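## Task

Pull the black key fob out of the drawer of the small wooden box and set it directly on the table surface, not on top of anything. Then close the drawer. The box must stay roughly in its current spot and orientation, and the other item must remain inside the drawer.

## Robot and tools

Robot: two arms, left_arm and right_arm, each on a tilted plate fixed to one metal frame behind them. For the clearance check, a plate and its half of the frame count as part of that arm. Calibrated bases in the scene frame: left_arm (+0.048, +0.320, +0.317) m, quat_wxyz (+0.957, -0.123, +0.264, +0.004); right_arm (+0.034, -0.209, +0.317) m, quat_wxyz (+0.957, +0.118, +0.266, +0.011).

Scene frame: origin at table-top height, halfway between the nominal bases; +x points out over the table, +z up, left_arm lies toward +y. Arm names do not match image left and right. Each gripper's fingers point along its own +z and open and close along its own y. The reported end_effector_position is the point between the pads, just under 1 cm behind the tips. Reported poses may be a few cm off, more at long reach.

Row format (shared by execute_actions and move): a flat list of 16 numbers covering both arms even if one is idle: left x, y, z, qw, qx, qy, qz, opening, then right x, y, z, qw, qx, qy, qz, opening. x, y, z are an absolute target for the gripper point in metres, scene frame; the quaternion is an absolute target orientation, w first, scene frame. Opening runs from -1 (closed, 0 mm gap) to +1 (open, about 87 mm); roughly 69 mm at +0.5, 43 at 0, 18 at -0.5. To hold a part, command about 0.04 below the grip_measured value seen at first contact (less below for a gentler hold). An arm meant to stay still should get its last reported pose and desired opening repeated every call; to keep orientation, keep resending the same target quaternion rather than the drifting reported one.

Tools:
- execute_actions {actions, cameras}. actions=[] just reports state (with pictures). One action {"rows": [...], "steps": n}: up to 15 rows, n at most 15 and at least 5, each step 1/30 s, last row repeated to fill. Rejected, with nothing sent, if a target lies more than 0.6 m from that arm's last reported position along any gripper axis. A wait {"steps": n} with n up to 300 counts from the previous result, reply time included. cameras picks images; pictures come only with an empty actions list or when requested.
- move {target, speed, blend, blocking, cameras}: target is one row or up to 15 rows (absolute poses, no 0.6 m limit), driven in straight lines, all arms finishing together, 0.5 s minimum, cut off after 10 s. speed in m/s, 0.002 to 0.5 (default 0.25), rotation capped at twice that in rad/s; one value or one per target. blend in metres rounds corners at intermediate targets. blocking=false returns about 0.5 s in. New openings in later targets are applied after everything stops there. Result adds a move: line: done, off_target, moving, held, fault, plus limits such as paced (pose clipped) or held (steps withheld). Done means within 10 mm and 2 degrees; it says nothing about contact.
- wait {seconds 0 to 10}: lets time run; ends early if a move finishes.
- stop: brakes a running move; fingers continue.
- zoom_image {camera, region [x0,y0,x1,y1]}: camera is cam_high, cam_low, cam_left_wrist or cam_right_wrist; region max 504x504 px of the latest image (all are 672x504).
- finished_scene {scene}: ends scene 1 or 2 irreversibly; its result gives the next task.

Control behaviour: every step the commanded pose is clipped to within 100 mm and 20 degrees of the measured one, then solved by damped IK, position first. Friction and gravity can leave the gripper low, short or tilted; tiny moves may not happen or may go sideways. Check position and tilt after each move and correct. Moves do not avoid obstacles or the other arm; fast moves overshoot and hit harder, and aiming far past a contact presses harder. Route around an arm's own base, and avoid the wrist near the first joint axis, since the shoulder posture can flip. Elbows never fully straighten. Each action's result is taken 5 steps before it ends; those steps run afterwards. The simulation keeps running while you think; Hand target shows where the controller is driving.

Results list per arm end_effector_position, end_effector_quat_wxyz, grip_measured, Joint positions (gripper last, 0 closed to 1 open), Joint velocities (marked within noise when still), Joint torques (offset, noisy; first three wrap at ±28 N m), Hand target, and Time used. Joint ranges in rad: waist -2.618 to 3.054, shoulder 0 to 3.142, elbow 0 to 3.142 (straight 2.901), wrist pitch and yaw ±1.571, wrist roll ±2.094. Camera calibrations (K, distortion, T_world_to_cam) are given and may be off by a degree or two and some millimetres; wrist images can lag.

Avoid: dropping or releasing moving items, knocking anything off the table (that fails), slamming the drawer, shoving the box, grippers or arms colliding, and arm stops. Holding loads, stretching out, or pushing toward unreachable poses heats motors: MOTOR HOT appears at 75 °C, at 90 °C the arm folds and idles for the scene, at 100 °C it collapses. Occasional external tugs on held parts or pushes on loose objects may occur.

Each tool is called after "Request:" by a JSON object that holds its "name" and its "arguments".

## Session

Request:
{"name": "execute_actions", "arguments": {"actions": [], "cameras": ["all"]}}

Scene clock: 0.00 s of 6000.00 s.
left_arm: end_effector_position=(+0.0998, +0.1270, +0.2928) grip_measured=+1.000 end_effector_quat_wxyz=(-0.035, +0.687, +0.534, -0.491) | right_arm: end_effector_position=(+0.4542, -0.2631, +0.1802) grip_measured=+1.000 end_effector_quat_wxyz=(+0.210, +0.029, +0.971, -0.113)
Joint positions: left_arm=[-0.98 1.552 0.577 -0.527 0.448 0.878 1] | right_arm=[0.037 1.58 0.906 0.109 0.457 -0.116 1]
Joint velocities: within noise
Joint torques (N m): no reading
Motor temperatures (°C): left_arm=[26 35 37 31 25 28 24] | right_arm=[25 31 31 31 29 29 29]
Heat: left arm: 37 °C; right arm: 31 °C.
Hand target: left_arm +0.1015, +0.1262, +0.2930; -0.032, +0.687, +0.535, -0.491 | right_arm +0.4606, -0.2645, +0.1858; +0.220, +0.033, +0.968, -0.113

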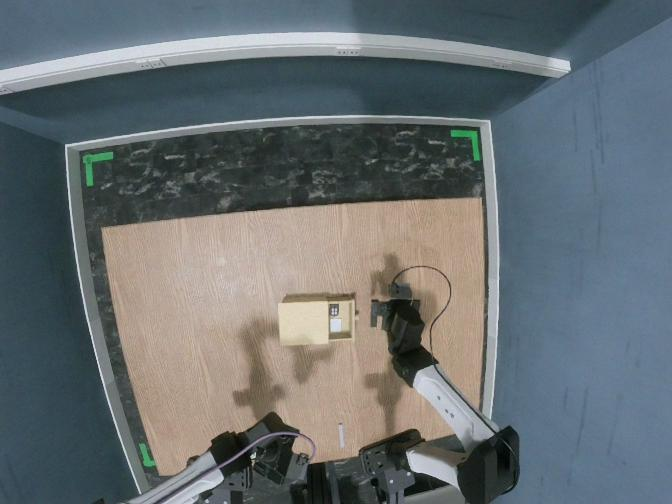

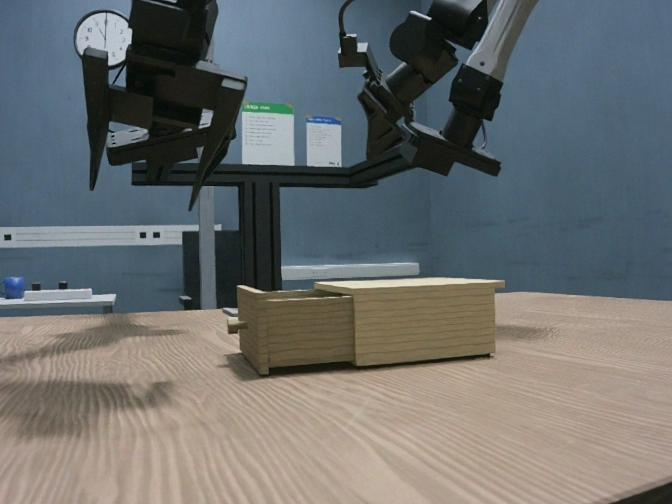

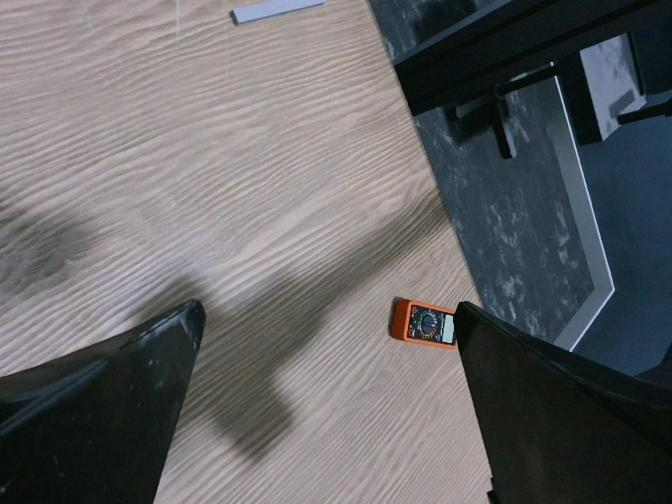

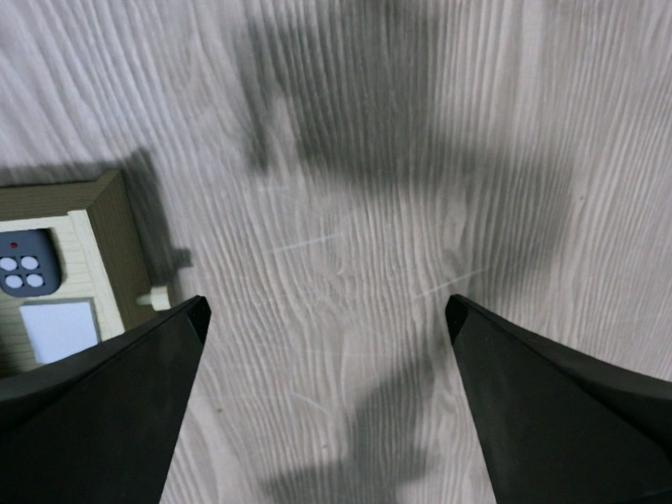

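Request:
{"name": "zoom_image", "arguments": {"camera": "cam_high", "region": [260, 270, 420, 370]}}

Request:
{"name": "zoom_image", "arguments": {"camera": "cam_right_wrist", "region": [0, 150, 220, 400]}}

Request:
{"name": "zoom_image", "arguments": {"camera": "cam_low", "region": [200, 260, 520, 400]}}

Scaled by 3.150 from the camera's 672x504 image, which has a finer 960x720 frame.

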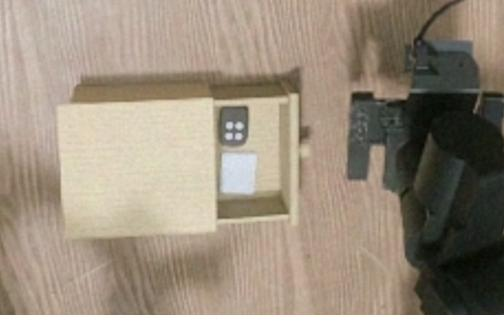

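Scaled by 2.016 from the camera's 672x504 image, which has a finer 960x720 frame.

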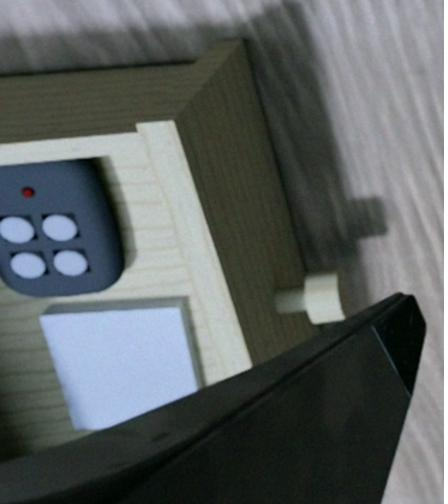

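Scaled by 1.575 from the camera's 672x504 image, which has a finer 960x720 frame.

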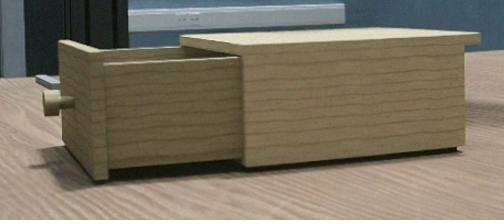

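Request:
{"name": "zoom_image", "arguments": {"camera": "cam_high", "region": [318, 290, 368, 345]}}

Request:
{"name": "zoom_image", "arguments": {"camera": "cam_right_wrist", "region": [0, 200, 110, 320]}}

Scaled by 9.164 from the camera's 672x504 image, which has a finer 960x720 frame.

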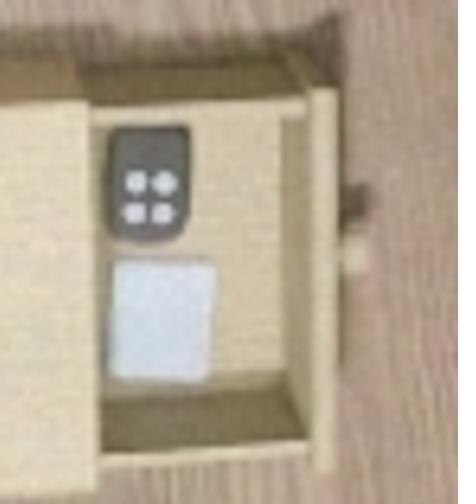

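Scaled by 4.200 from the camera's 672x504 image, which has a finer 960x720 frame.

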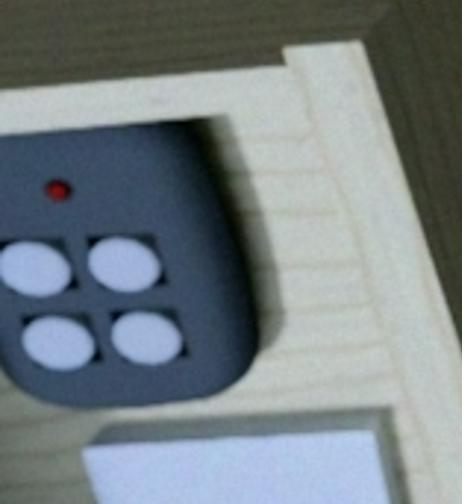

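Request:
{"name": "zoom_image", "arguments": {"camera": "cam_low", "region": [70, 10, 270, 220]}}

Request:
{"name": "zoom_image", "arguments": {"camera": "cam_low", "region": [220, 265, 380, 385]}}

Scaled by 2.400 from the camera's 672x504 image, which has a finer 960x720 frame.

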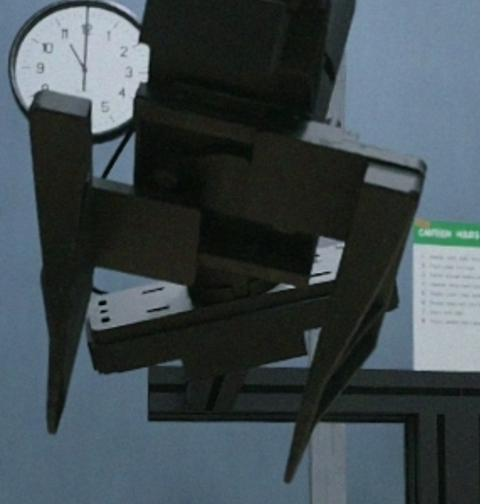

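Scaled by 3.150 from the camera's 672x504 image, which has a finer 960x720 frame.

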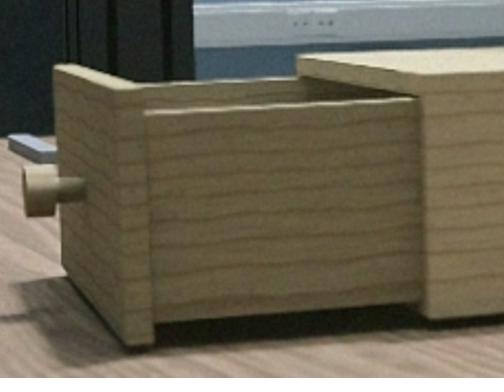

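Request:
{"name": "move", "arguments": {"target": [0.0998,0.1270,0.2928,-0.035,0.687,0.534,-0.491,1, 0.431,-0.127,0.125,0,0,0.9914,0.1305,0.0], "speed": 0.3}}

Scene clock: 8.37 s of 6000.00 s.
left_arm: end_effector_position=(+0.0998, +0.1270, +0.2928) grip_measured=+1.000 end_effector_quat_wxyz=(-0.035, +0.687, +0.534, -0.491) | right_arm: end_effector_position=(+0.4319, -0.1352, +0.1269) grip_measured=+0.000 end_effector_quat_wxyz=(+0.008, +0.002, +0.993, +0.122)
Joint positions: left_arm=[-0.98 1.552 0.577 -0.527 0.448 0.878 1] | right_arm=[0.115 1.949 1.323 -0.394 0.05 0.057 0.5]
Joint velocities: within noise
Joint torques (N m): left_arm=[-3.22 -4.11 3.82 0.45 0.54 0.19] | right_arm=[4.78 -7.46 6.57 0.11 -0.3 -0.09]
Motor temperatures (°C): left_arm=[26 36 38 31 25 28 24] | right_arm=[25 32 32 32 29 29 29]
Heat: left arm: 38 °C; right arm: 32 °C.
Hand target: left_arm +0.0999, +0.1270, +0.2928; -0.035, +0.687, +0.534, -0.491 | right_arm +0.4310, -0.1271, +0.1252; +0.000, +0.000, +0.991, +0.130
Off the commanded pose: left_arm 0.000 m, 0 deg | right_arm 0.009 m, 1 deg.
Kept back: nothing.
move: done
camera_calibration:
cam_right_wrist: T_world_to_cam=[[0.0195738, -0.969763, -0.243262, -0.110509], [-0.650224, -0.197173, 0.733711, 0.180751], [-0.75949, 0.143813, -0.634423, 0.564476], [0, 0, 0, 1]] pos_world=[0.548406, -0.152707, 0.198615]

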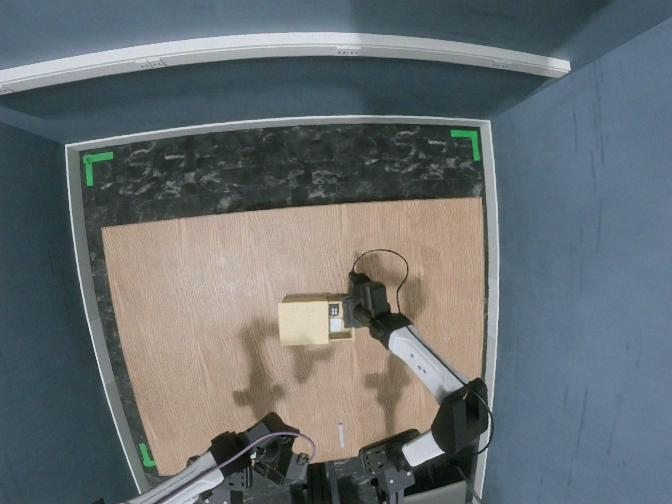

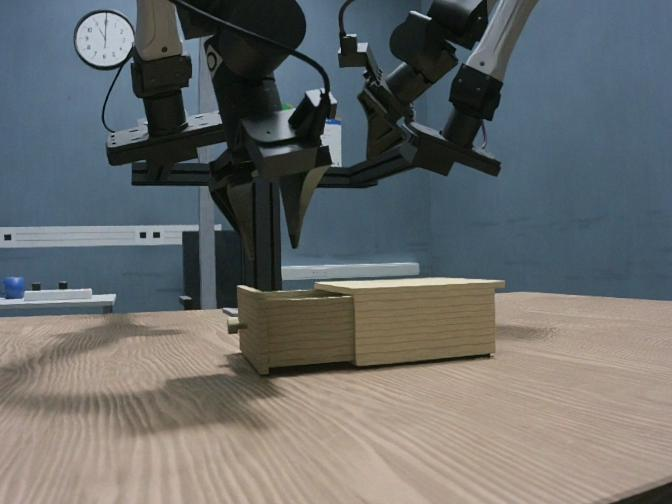

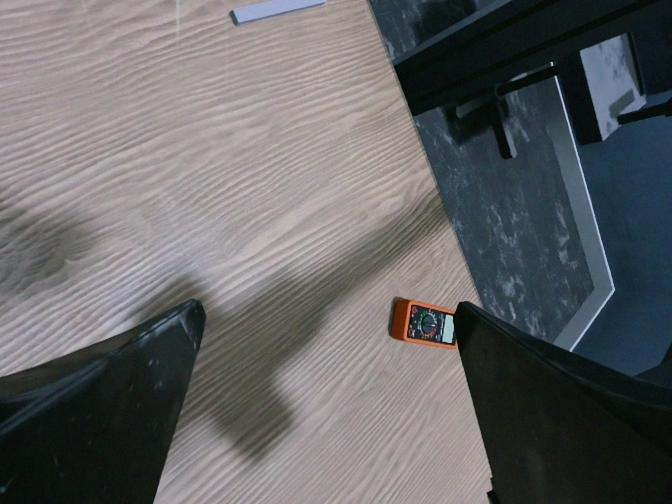

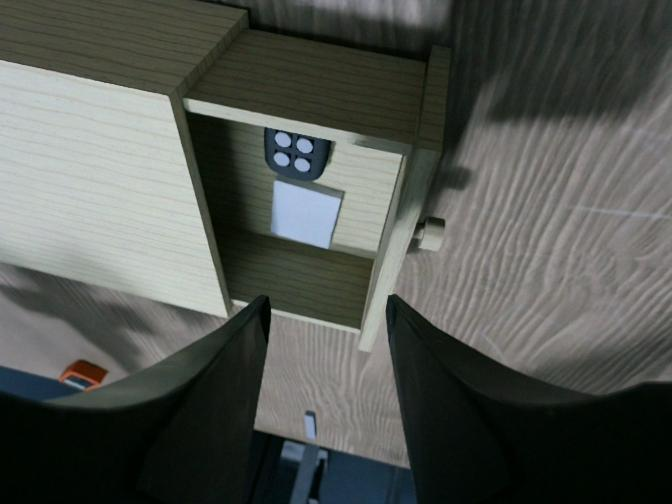

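Request:
{"name": "move", "arguments": {"target": [[0.0998,0.1270,0.2928,-0.035,0.687,0.534,-0.491,1, 0.420,-0.112,0.125,0,0,0.9914,0.1305,0.0],[0.0998,0.1270,0.2928,-0.035,0.687,0.534,-0.491,1, 0.420,-0.102,0.085,0,0,0.9914,0.1305,0.0]], "speed": 0.12, "blend": 0.015}}

Request:
{"name": "zoom_image", "arguments": {"camera": "cam_right_wrist", "region": [150, 80, 500, 400]}}

Scene clock: 10.80 s of 6000.00 s.
left_arm: end_effector_position=(+0.0998, +0.1270, +0.2928) grip_measured=+1.000 end_effector_quat_wxyz=(-0.035, +0.687, +0.534, -0.491) | right_arm: end_effector_position=(+0.4142, -0.1042, +0.0890) grip_measured=+0.000 end_effector_quat_wxyz=(-0.007, -0.005, +0.991, +0.132)
Joint positions: left_arm=[-0.98 1.552 0.577 -0.527 0.448 0.878 1] | right_arm=[0.155 2.078 1.32 -0.294 0.047 0.084 0.5]
Joint velocities: within noise
Joint torques (N m): left_arm=[-3.21 -4.11 3.84 0.44 0.53 0.19] | right_arm=[4.34 -7.87 5.56 0.3 -0.09 -0.06]
Motor temperatures (°C): left_arm=[26 36 38 31 25 28 24] | right_arm=[25 33 32 31 29 29 29]
Heat: left arm: 38 °C; right arm: 33 °C.
Hand target: left_arm +0.0999, +0.1270, +0.2928; -0.035, +0.687, +0.534, -0.491 | right_arm +0.4200, -0.1021, +0.0852; +0.000, +0.000, +0.991, +0.131
Off the commanded pose: left_arm 0.000 m, 0 deg | right_arm 0.007 m, 1 deg.
Kept back: nothing.
move: done; blend cut to 0.0093 m at target 1
camera_calibration:
cam_right_wrist: T_world_to_cam=[[0.0279999, -0.964194, -0.263715, -0.0903279], [-0.626102, -0.222574, 0.7473, 0.189297], [-0.779238, 0.144188, -0.609916, 0.528513], [0, 0, 0, 1]] pos_world=[0.532886, -0.121166, 0.157067]

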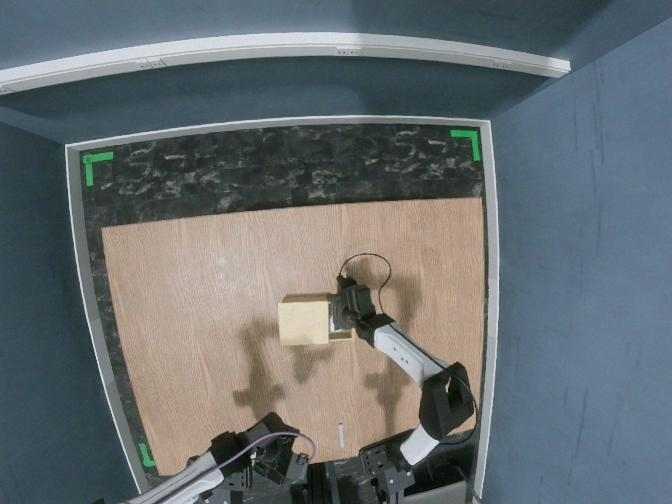

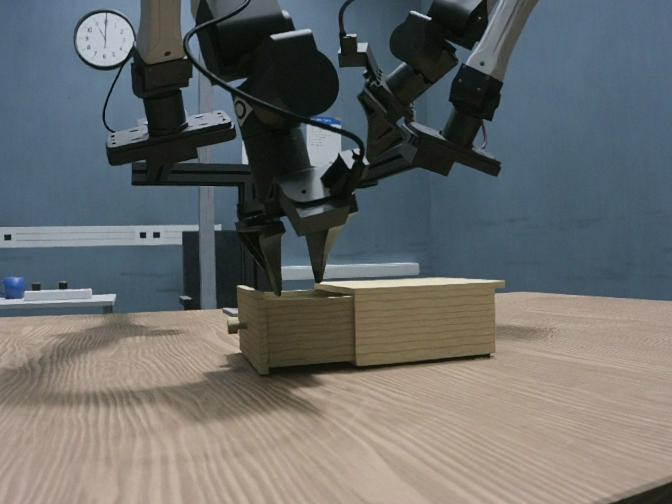

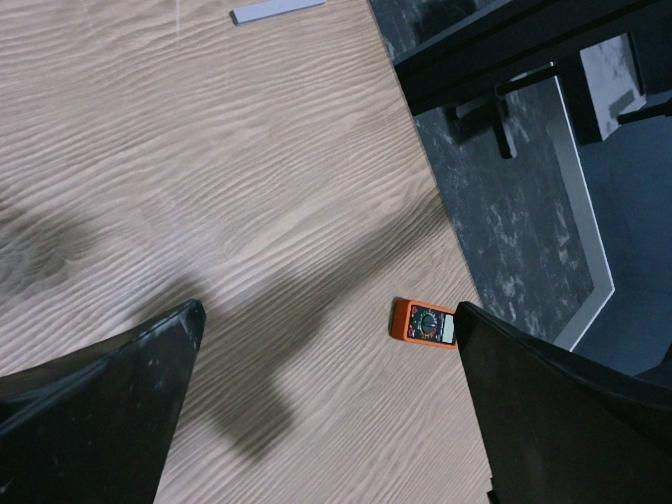

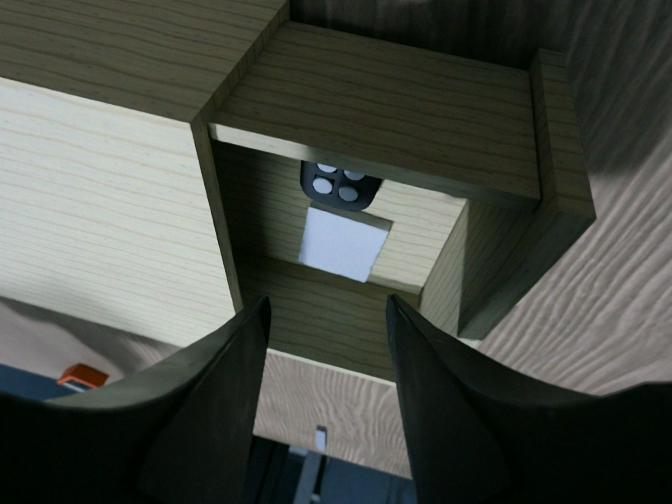

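Scaled by 1.440 from the camera's 672x504 image, which has a finer 960x720 frame.

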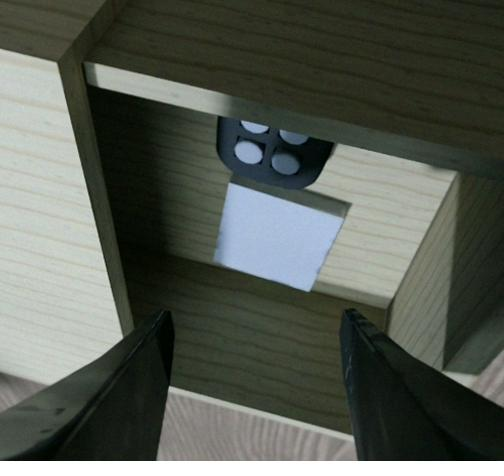

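Request:
{"name": "move", "arguments": {"target": [0.0998,0.1270,0.2928,-0.035,0.687,0.534,-0.491,1, 0.421,-0.0855,0.021,0,0,0.9914,0.1305,0.0], "speed": 0.08}}

Request:
{"name": "zoom_image", "arguments": {"camera": "cam_right_wrist", "region": [150, 80, 500, 400]}}

Scene clock: 12.57 s of 6000.00 s.
left_arm: end_effector_position=(+0.0998, +0.1270, +0.2928) grip_measured=+1.000 end_effector_quat_wxyz=(-0.035, +0.687, +0.534, -0.491) | right_arm: end_effector_position=(+0.4141, -0.0959, +0.0393) grip_measured=-0.001 end_effector_quat_wxyz=(-0.018, -0.001, +0.993, +0.117)
Joint positions: left_arm=[-0.98 1.552 0.577 -0.527 0.448 0.878 1] | right_arm=[0.147 2.259 1.434 -0.249 0.071 0.091 0.499]
Joint velocities: within noise
Joint torques (N m): left_arm=[-3.18 -4.08 3.84 0.43 0.53 0.19] | right_arm=[4.46 -5.09 5.55 0.85 -0.32 -0.26]
Motor temperatures (°C): left_arm=[26 36 38 31 25 28 24] | right_arm=[26 33 32 31 28 29 29]
Heat: left arm: 38 °C; right arm: 33 °C.
Hand target: left_arm +0.0999, +0.1270, +0.2928; -0.035, +0.687, +0.534, -0.491 | right_arm +0.4202, -0.0862, +0.0227; +0.000, +0.000, +0.991, +0.130
Off the commanded pose: left_arm 0.000 m, 0 deg | right_arm 0.022 m, 3 deg.
Kept back: nothing.
move: off_target (right_arm)
camera_calibration:
cam_right_wrist: T_world_to_cam=[[0.0176501, -0.971742, -0.235383, -0.0930063], [-0.610025, -0.196991, 0.767505, 0.223303], [-0.792186, 0.130043, -0.596264, 0.500397], [0, 0, 0, 1]] pos_world=[0.534269, -0.111462, 0.10509]

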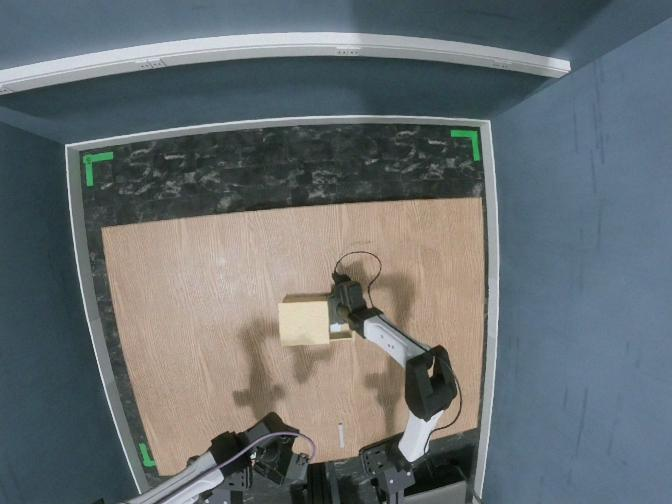

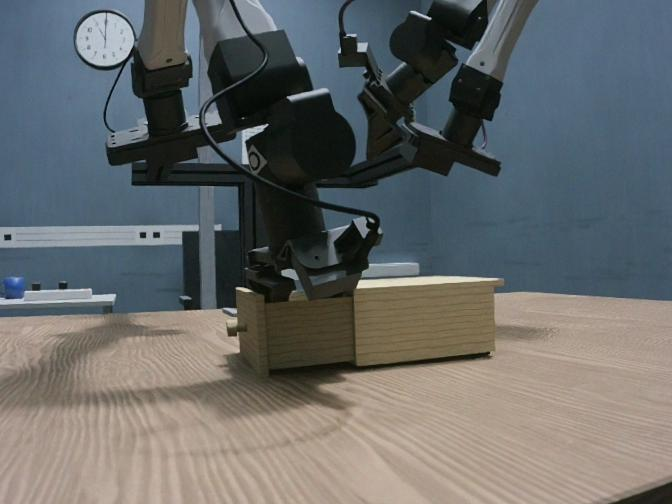

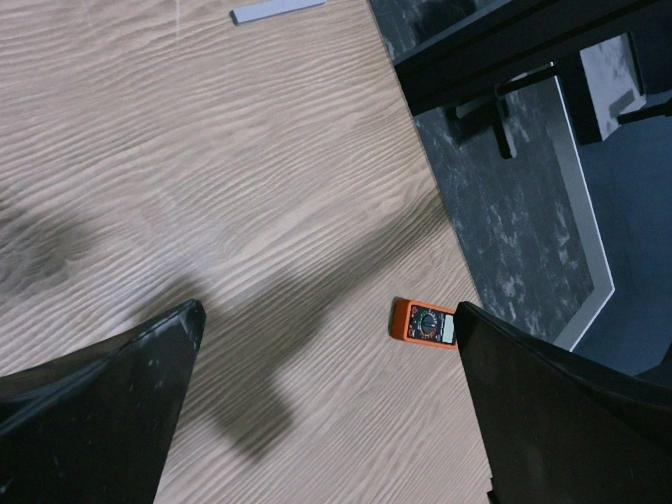

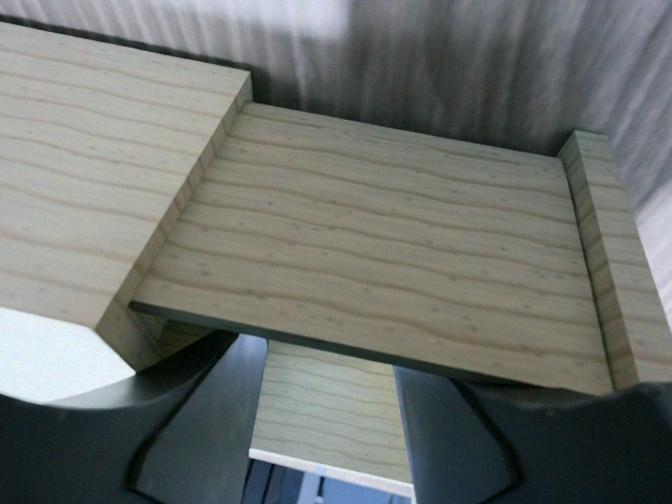

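Scaled by 1.440 from the camera's 672x504 image, which has a finer 960x720 frame.

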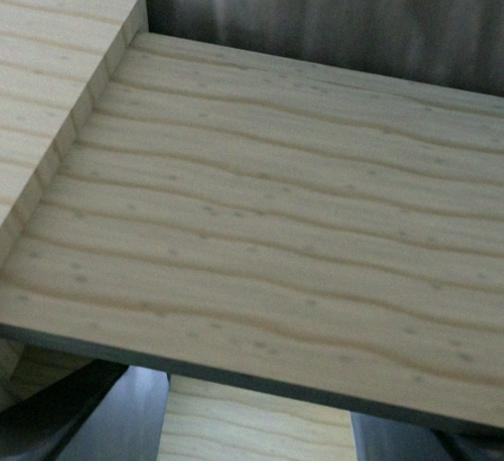

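Request:
{"name": "move", "arguments": {"target": [[0.0998,0.1270,0.2928,-0.035,0.687,0.534,-0.491,1, 0.418,-0.099,0.046,0,0,0.9952,0.098,0.0],[0.0998,0.1270,0.2928,-0.035,0.687,0.534,-0.491,1, 0.418,-0.110,0.040,0,0,1,0,0.0],[0.0998,0.1270,0.2928,-0.035,0.687,0.534,-0.491,1, 0.418,-0.143,0.040,0,0,1,0,0.0]], "speed": [0.08,0.15,0.06], "blend": 0.005}}

Scene clock: 16.07 s of 6000.00 s.
left_arm: end_effector_position=(+0.0998, +0.1270, +0.2928) grip_measured=+1.000 end_effector_quat_wxyz=(-0.035, +0.687, +0.534, -0.491) | right_arm: end_effector_position=(+0.4124, -0.1146, +0.0376) grip_measured=+0.000 end_effector_quat_wxyz=(-0.006, -0.002, +1.000, +0.028)
Joint positions: left_arm=[-0.98 1.552 0.577 -0.527 0.448 0.878 1] | right_arm=[0.179 2.252 1.41 -0.232 0.267 0.115 0.5]
Joint velocities: within noise
Joint torques (N m): left_arm=[-3.21 -4.12 3.85 0.43 0.54 0.18] | right_arm=[0.88 -11.34 1.89 0.17 0.35 -0.5]
Motor temperatures (°C): left_arm=[26 37 38 31 25 28 24] | right_arm=[26 33 32 31 28 29 29]
Heat: left arm: 38 °C; right arm: 33 °C.
Hand target: left_arm +0.0999, +0.1270, +0.2928; -0.035, +0.687, +0.534, -0.491 | right_arm +0.4174, -0.1423, +0.0399; -0.001, +0.000, +1.000, +0.000
Off the commanded pose: left_arm 0.000 m, 0 deg | right_arm 0.029 m, 3 deg.
Kept back: nothing.
move: off_target (right_arm)
camera_calibration:
cam_right_wrist: T_world_to_cam=[[0.0245025, -0.998022, -0.0578869, -0.124025], [-0.628241, -0.0604141, 0.77567, 0.242716], [-0.777633, 0.017361, -0.628479, 0.482813], [0, 0, 0, 1]] pos_world=[0.530974, -0.117499, 0.107991]

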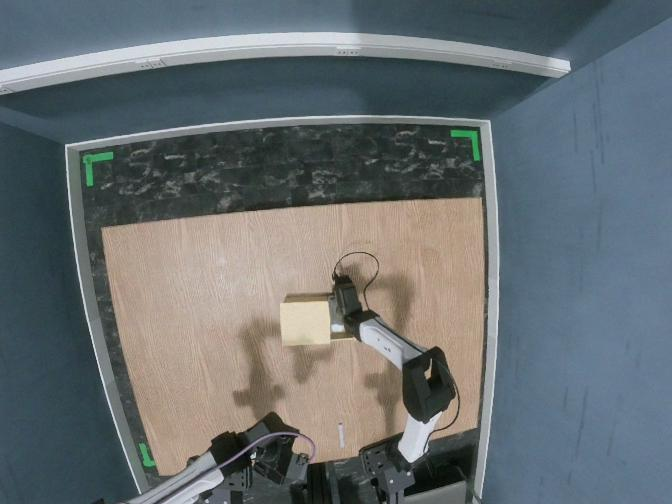

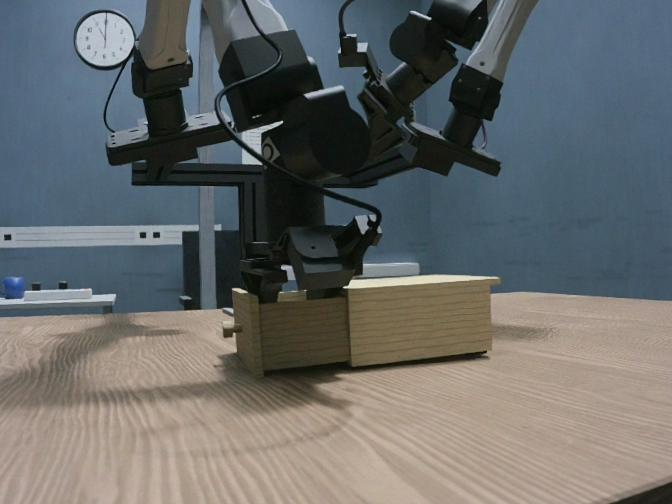

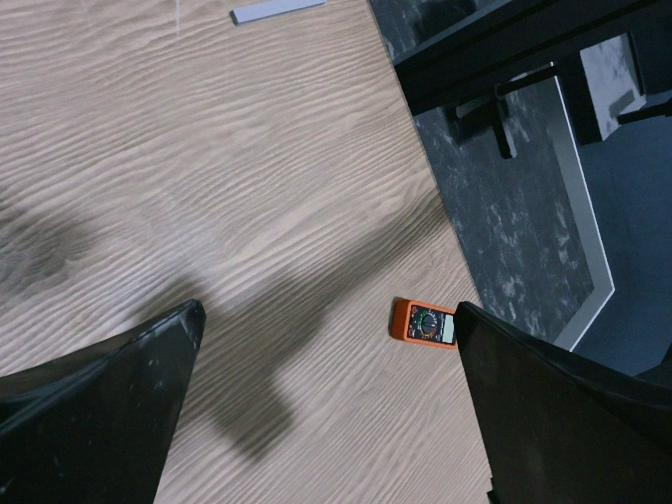

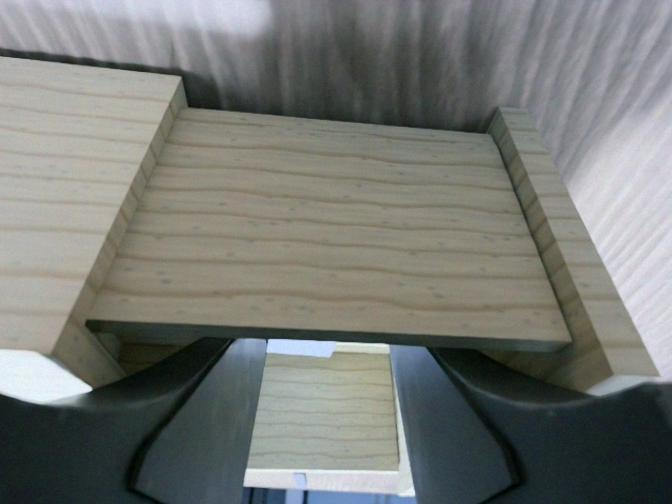

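Request:
{"name": "zoom_image", "arguments": {"camera": "cam_low", "region": [200, 210, 400, 390]}}

Request:
{"name": "zoom_image", "arguments": {"camera": "cam_right_wrist", "region": [0, 280, 320, 500]}}

Request:
{"name": "zoom_image", "arguments": {"camera": "cam_right_wrist", "region": [352, 280, 672, 500]}}

Request:
{"name": "zoom_image", "arguments": {"camera": "cam_high", "region": [270, 285, 370, 355]}}

Scaled by 2.520 from the camera's 672x504 image, which has a finer 960x720 frame.

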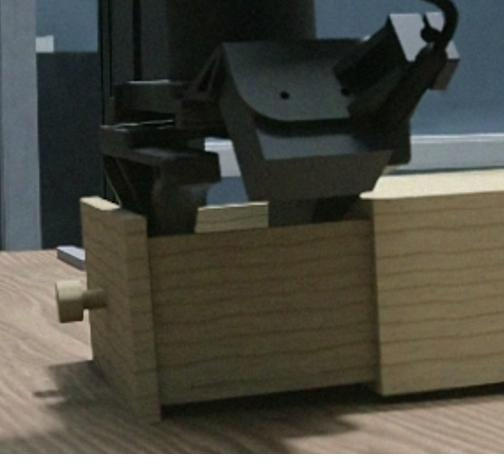

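Scaled by 1.575 from the camera's 672x504 image, which has a finer 960x720 frame.

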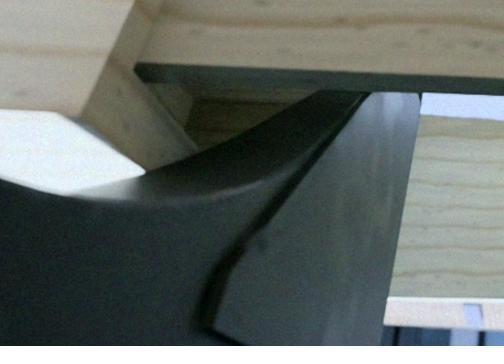

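Scaled by 1.575 from the camera's 672x504 image, which has a finer 960x720 frame.

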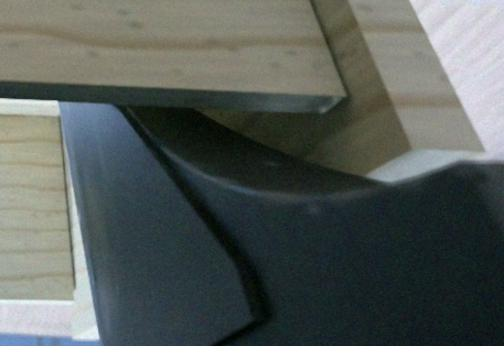

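Scaled by 5.040 from the camera's 672x504 image, which has a finer 960x720 frame.

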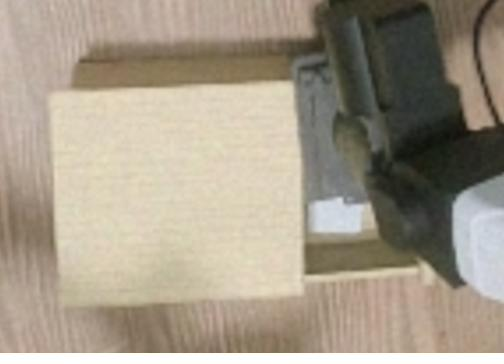

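Request:
{"name": "move", "arguments": {"target": [[0.0998,0.1270,0.2928,-0.035,0.687,0.534,-0.491,1, 0.414,-0.108,0.055,0,0,1,0,0.0],[0.0998,0.1270,0.2928,-0.035,0.687,0.534,-0.491,1, 0.420,-0.110,0.105,0,0,1,0,0.0],[0.0998,0.1270,0.2928,-0.035,0.687,0.534,-0.491,1, 0.428,-0.110,0.13,0.0922,-0.7064,0.7010,0.0308,0.155]], "speed": [0.15,0.25,0.5], "blend": [0.005,0.01,0]}}

Scene clock: 29.67 s of 6000.00 s.
left_arm: end_effector_position=(+0.0998, +0.1270, +0.2928) grip_measured=+1.000 end_effector_quat_wxyz=(-0.035, +0.687, +0.534, -0.491) | right_arm: end_effector_position=(+0.4154, -0.1119, +0.1169) grip_measured=+0.155 end_effector_quat_wxyz=(-0.067, +0.709, -0.701, -0.038)
Joint positions: left_arm=[-0.98 1.552 0.577 -0.527 0.448 0.878 1] | right_arm=[0.34 1.95 1.095 -0.186 0.265 -1.338 0.577]
Joint velocities: within noise
Joint torques (N m): left_arm=[-3.18 -4.1 3.78 0.44 0.55 0.19] | right_arm=[5.08 -11.33 3.04 0.4 -0.31 -0.26]
Motor temperatures (°C): left_arm=[27 37 39 30 25 28 24] | right_arm=[26 36 31 31 28 29 29]
Heat: left arm: 39 °C; right arm: 36 °C.
Hand target: left_arm +0.0999, +0.1270, +0.2928; -0.035, +0.687, +0.534, -0.491 | right_arm +0.4278, -0.1100, +0.1298; -0.092, +0.707, -0.701, -0.031
Off the commanded pose: left_arm 0.000 m, 0 deg | right_arm 0.018 m, 3 deg.
Kept back: nothing.
move: off_target (right_arm); target 3's new opening was sent with right_arm's hand 0.019 m and 3 deg from that target
camera_calibration:
cam_right_wrist: T_world_to_cam=[[0.99862, 0.0287289, 0.0439695, -0.418529], [-0.00794302, -0.744914, 0.667114, -0.138354], [0.0519189, -0.666542, -0.743657, 0.127179], [0, 0, 0, 1]] pos_world=[0.410249, -0.00626744, 0.205278]

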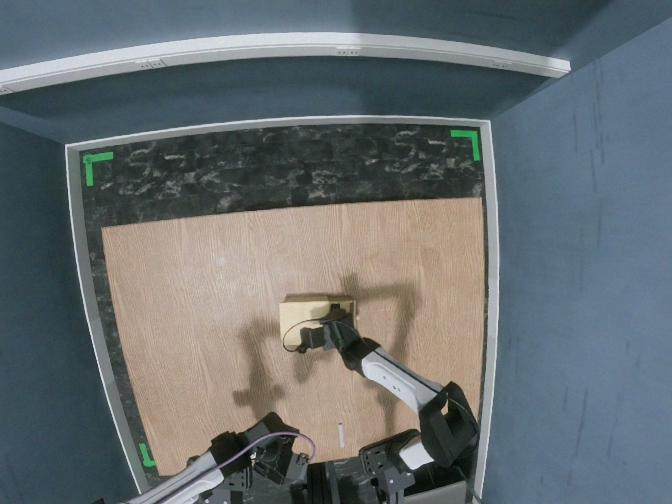

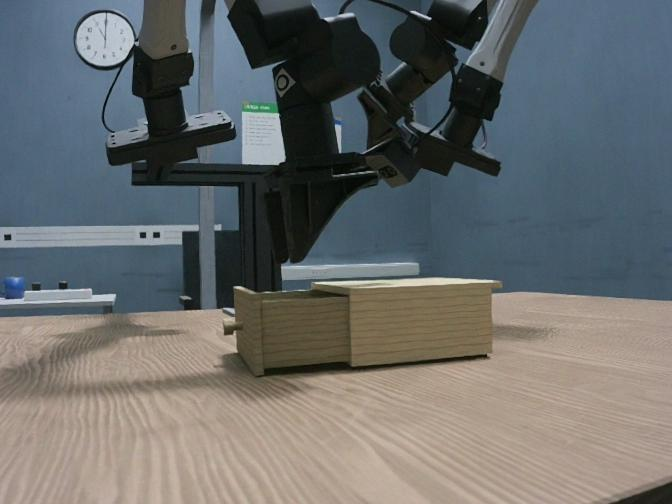

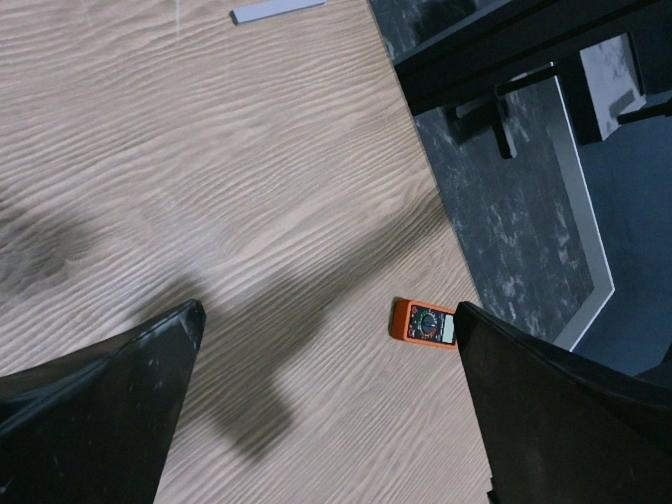

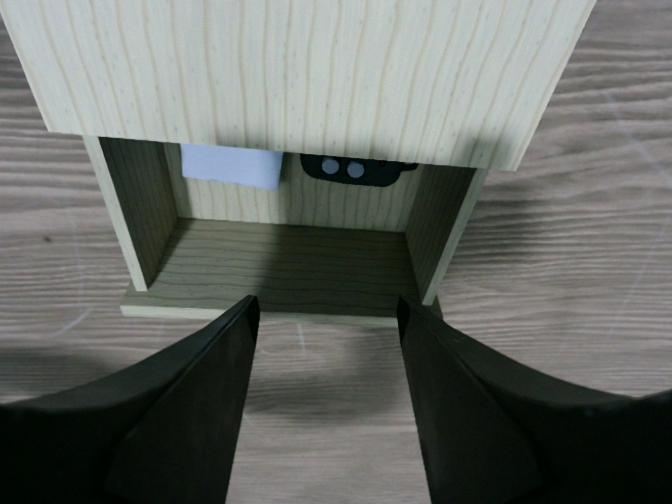

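Request:
{"name": "zoom_image", "arguments": {"camera": "cam_right_wrist", "region": [150, 120, 500, 340]}}

Request:
{"name": "zoom_image", "arguments": {"camera": "cam_low", "region": [220, 130, 420, 300]}}

Scaled by 1.440 from the camera's 672x504 image, which has a finer 960x720 frame.

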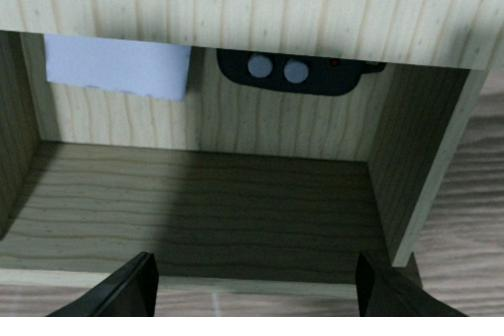

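Scaled by 2.520 from the camera's 672x504 image, which has a finer 960x720 frame.

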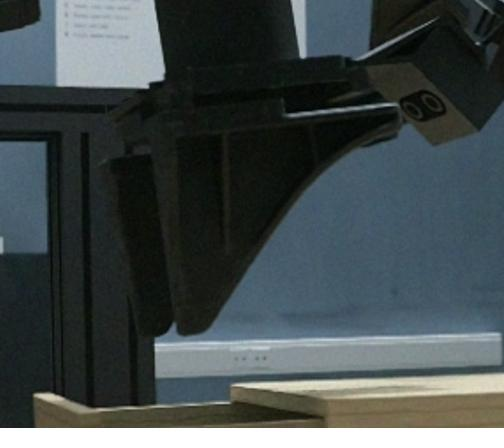

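Request:
{"name": "move", "arguments": {"target": [[0.0998,0.1270,0.2928,-0.035,0.687,0.534,-0.491,1, 0.430,-0.115,0.125,0,0,0.9936,0.1132,-0.12],[0.0998,0.1270,0.2928,-0.035,0.687,0.534,-0.491,1, 0.430,-0.107,0.085,0,0,0.9936,0.1132,-0.12]], "speed": [0.5,0.15], "blend": 0.005}}

Request:
{"name": "zoom_image", "arguments": {"camera": "cam_right_wrist", "region": [150, 80, 500, 400]}}

Request:
{"name": "zoom_image", "arguments": {"camera": "cam_low", "region": [200, 180, 400, 380]}}

Scene clock: 37.73 s of 6000.00 s.
left_arm: end_effector_position=(+0.0998, +0.1270, +0.2928) grip_measured=+1.000 end_effector_quat_wxyz=(-0.035, +0.687, +0.534, -0.491) | right_arm: end_effector_position=(+0.4243, -0.1060, +0.0910) grip_measured=-0.120 end_effector_quat_wxyz=(-0.005, -0.006, +0.994, +0.110)
Joint positions: left_arm=[-0.98 1.552 0.577 -0.527 0.448 0.878 1] | right_arm=[0.169 2.091 1.372 -0.334 0.099 0.094 0.44]
Joint velocities: within noise
Joint torques (N m): left_arm=[-3.19 -4.11 3.85 0.43 0.55 0.19] | right_arm=[3.22 -7.71 5.72 0.39 -0.24 -0.17]
Motor temperatures (°C): left_arm=[27 37 39 30 25 28 24] | right_arm=[26 37 32 31 28 29 29]
Heat: left arm: 39 °C; right arm: 37 °C.
Hand target: left_arm +0.0999, +0.1270, +0.2928; -0.035, +0.687, +0.534, -0.491 | right_arm +0.4298, -0.1071, +0.0851; +0.000, +0.000, +0.994, +0.113
Off the commanded pose: left_arm 0.000 m, 0 deg | right_arm 0.008 m, 1 deg.
Kept back: nothing.
move: done; blend cut to 0 m at target 1
camera_calibration:
cam_right_wrist: T_world_to_cam=[[0.0314031, -0.974771, -0.220988, -0.0983048], [-0.628915, -0.191112, 0.753619, 0.197685], [-0.776839, 0.115317, -0.61905, 0.534687], [0, 0, 0, 1]] pos_world=[0.54278, -0.119703, 0.160295]

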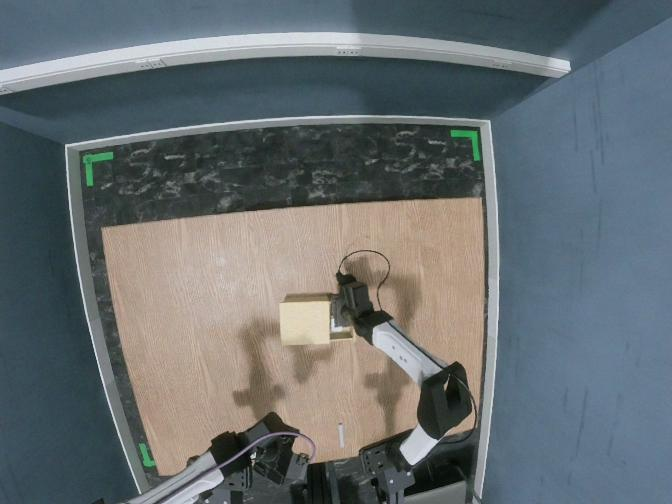

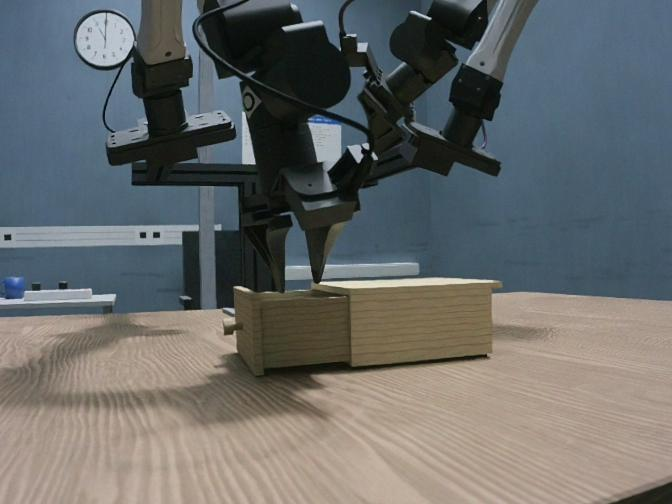

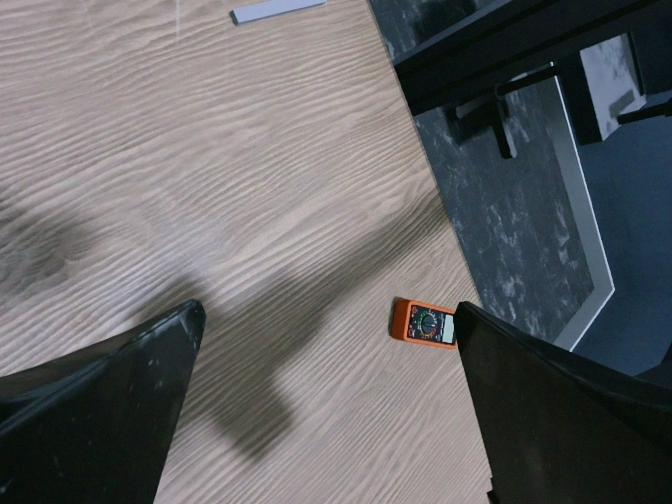

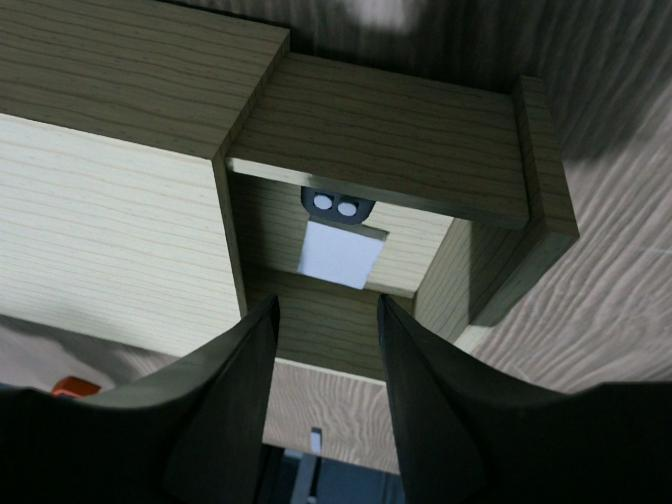

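Scaled by 1.440 from the camera's 672x504 image, which has a finer 960x720 frame.

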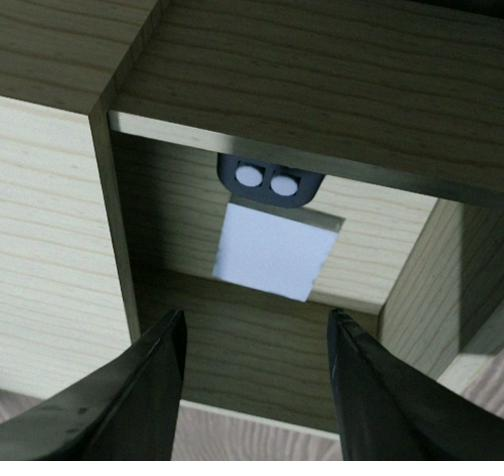

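Scaled by 2.520 from the camera's 672x504 image, which has a finer 960x720 frame.

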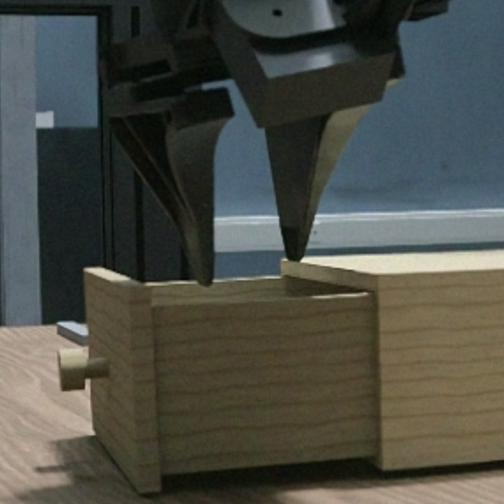

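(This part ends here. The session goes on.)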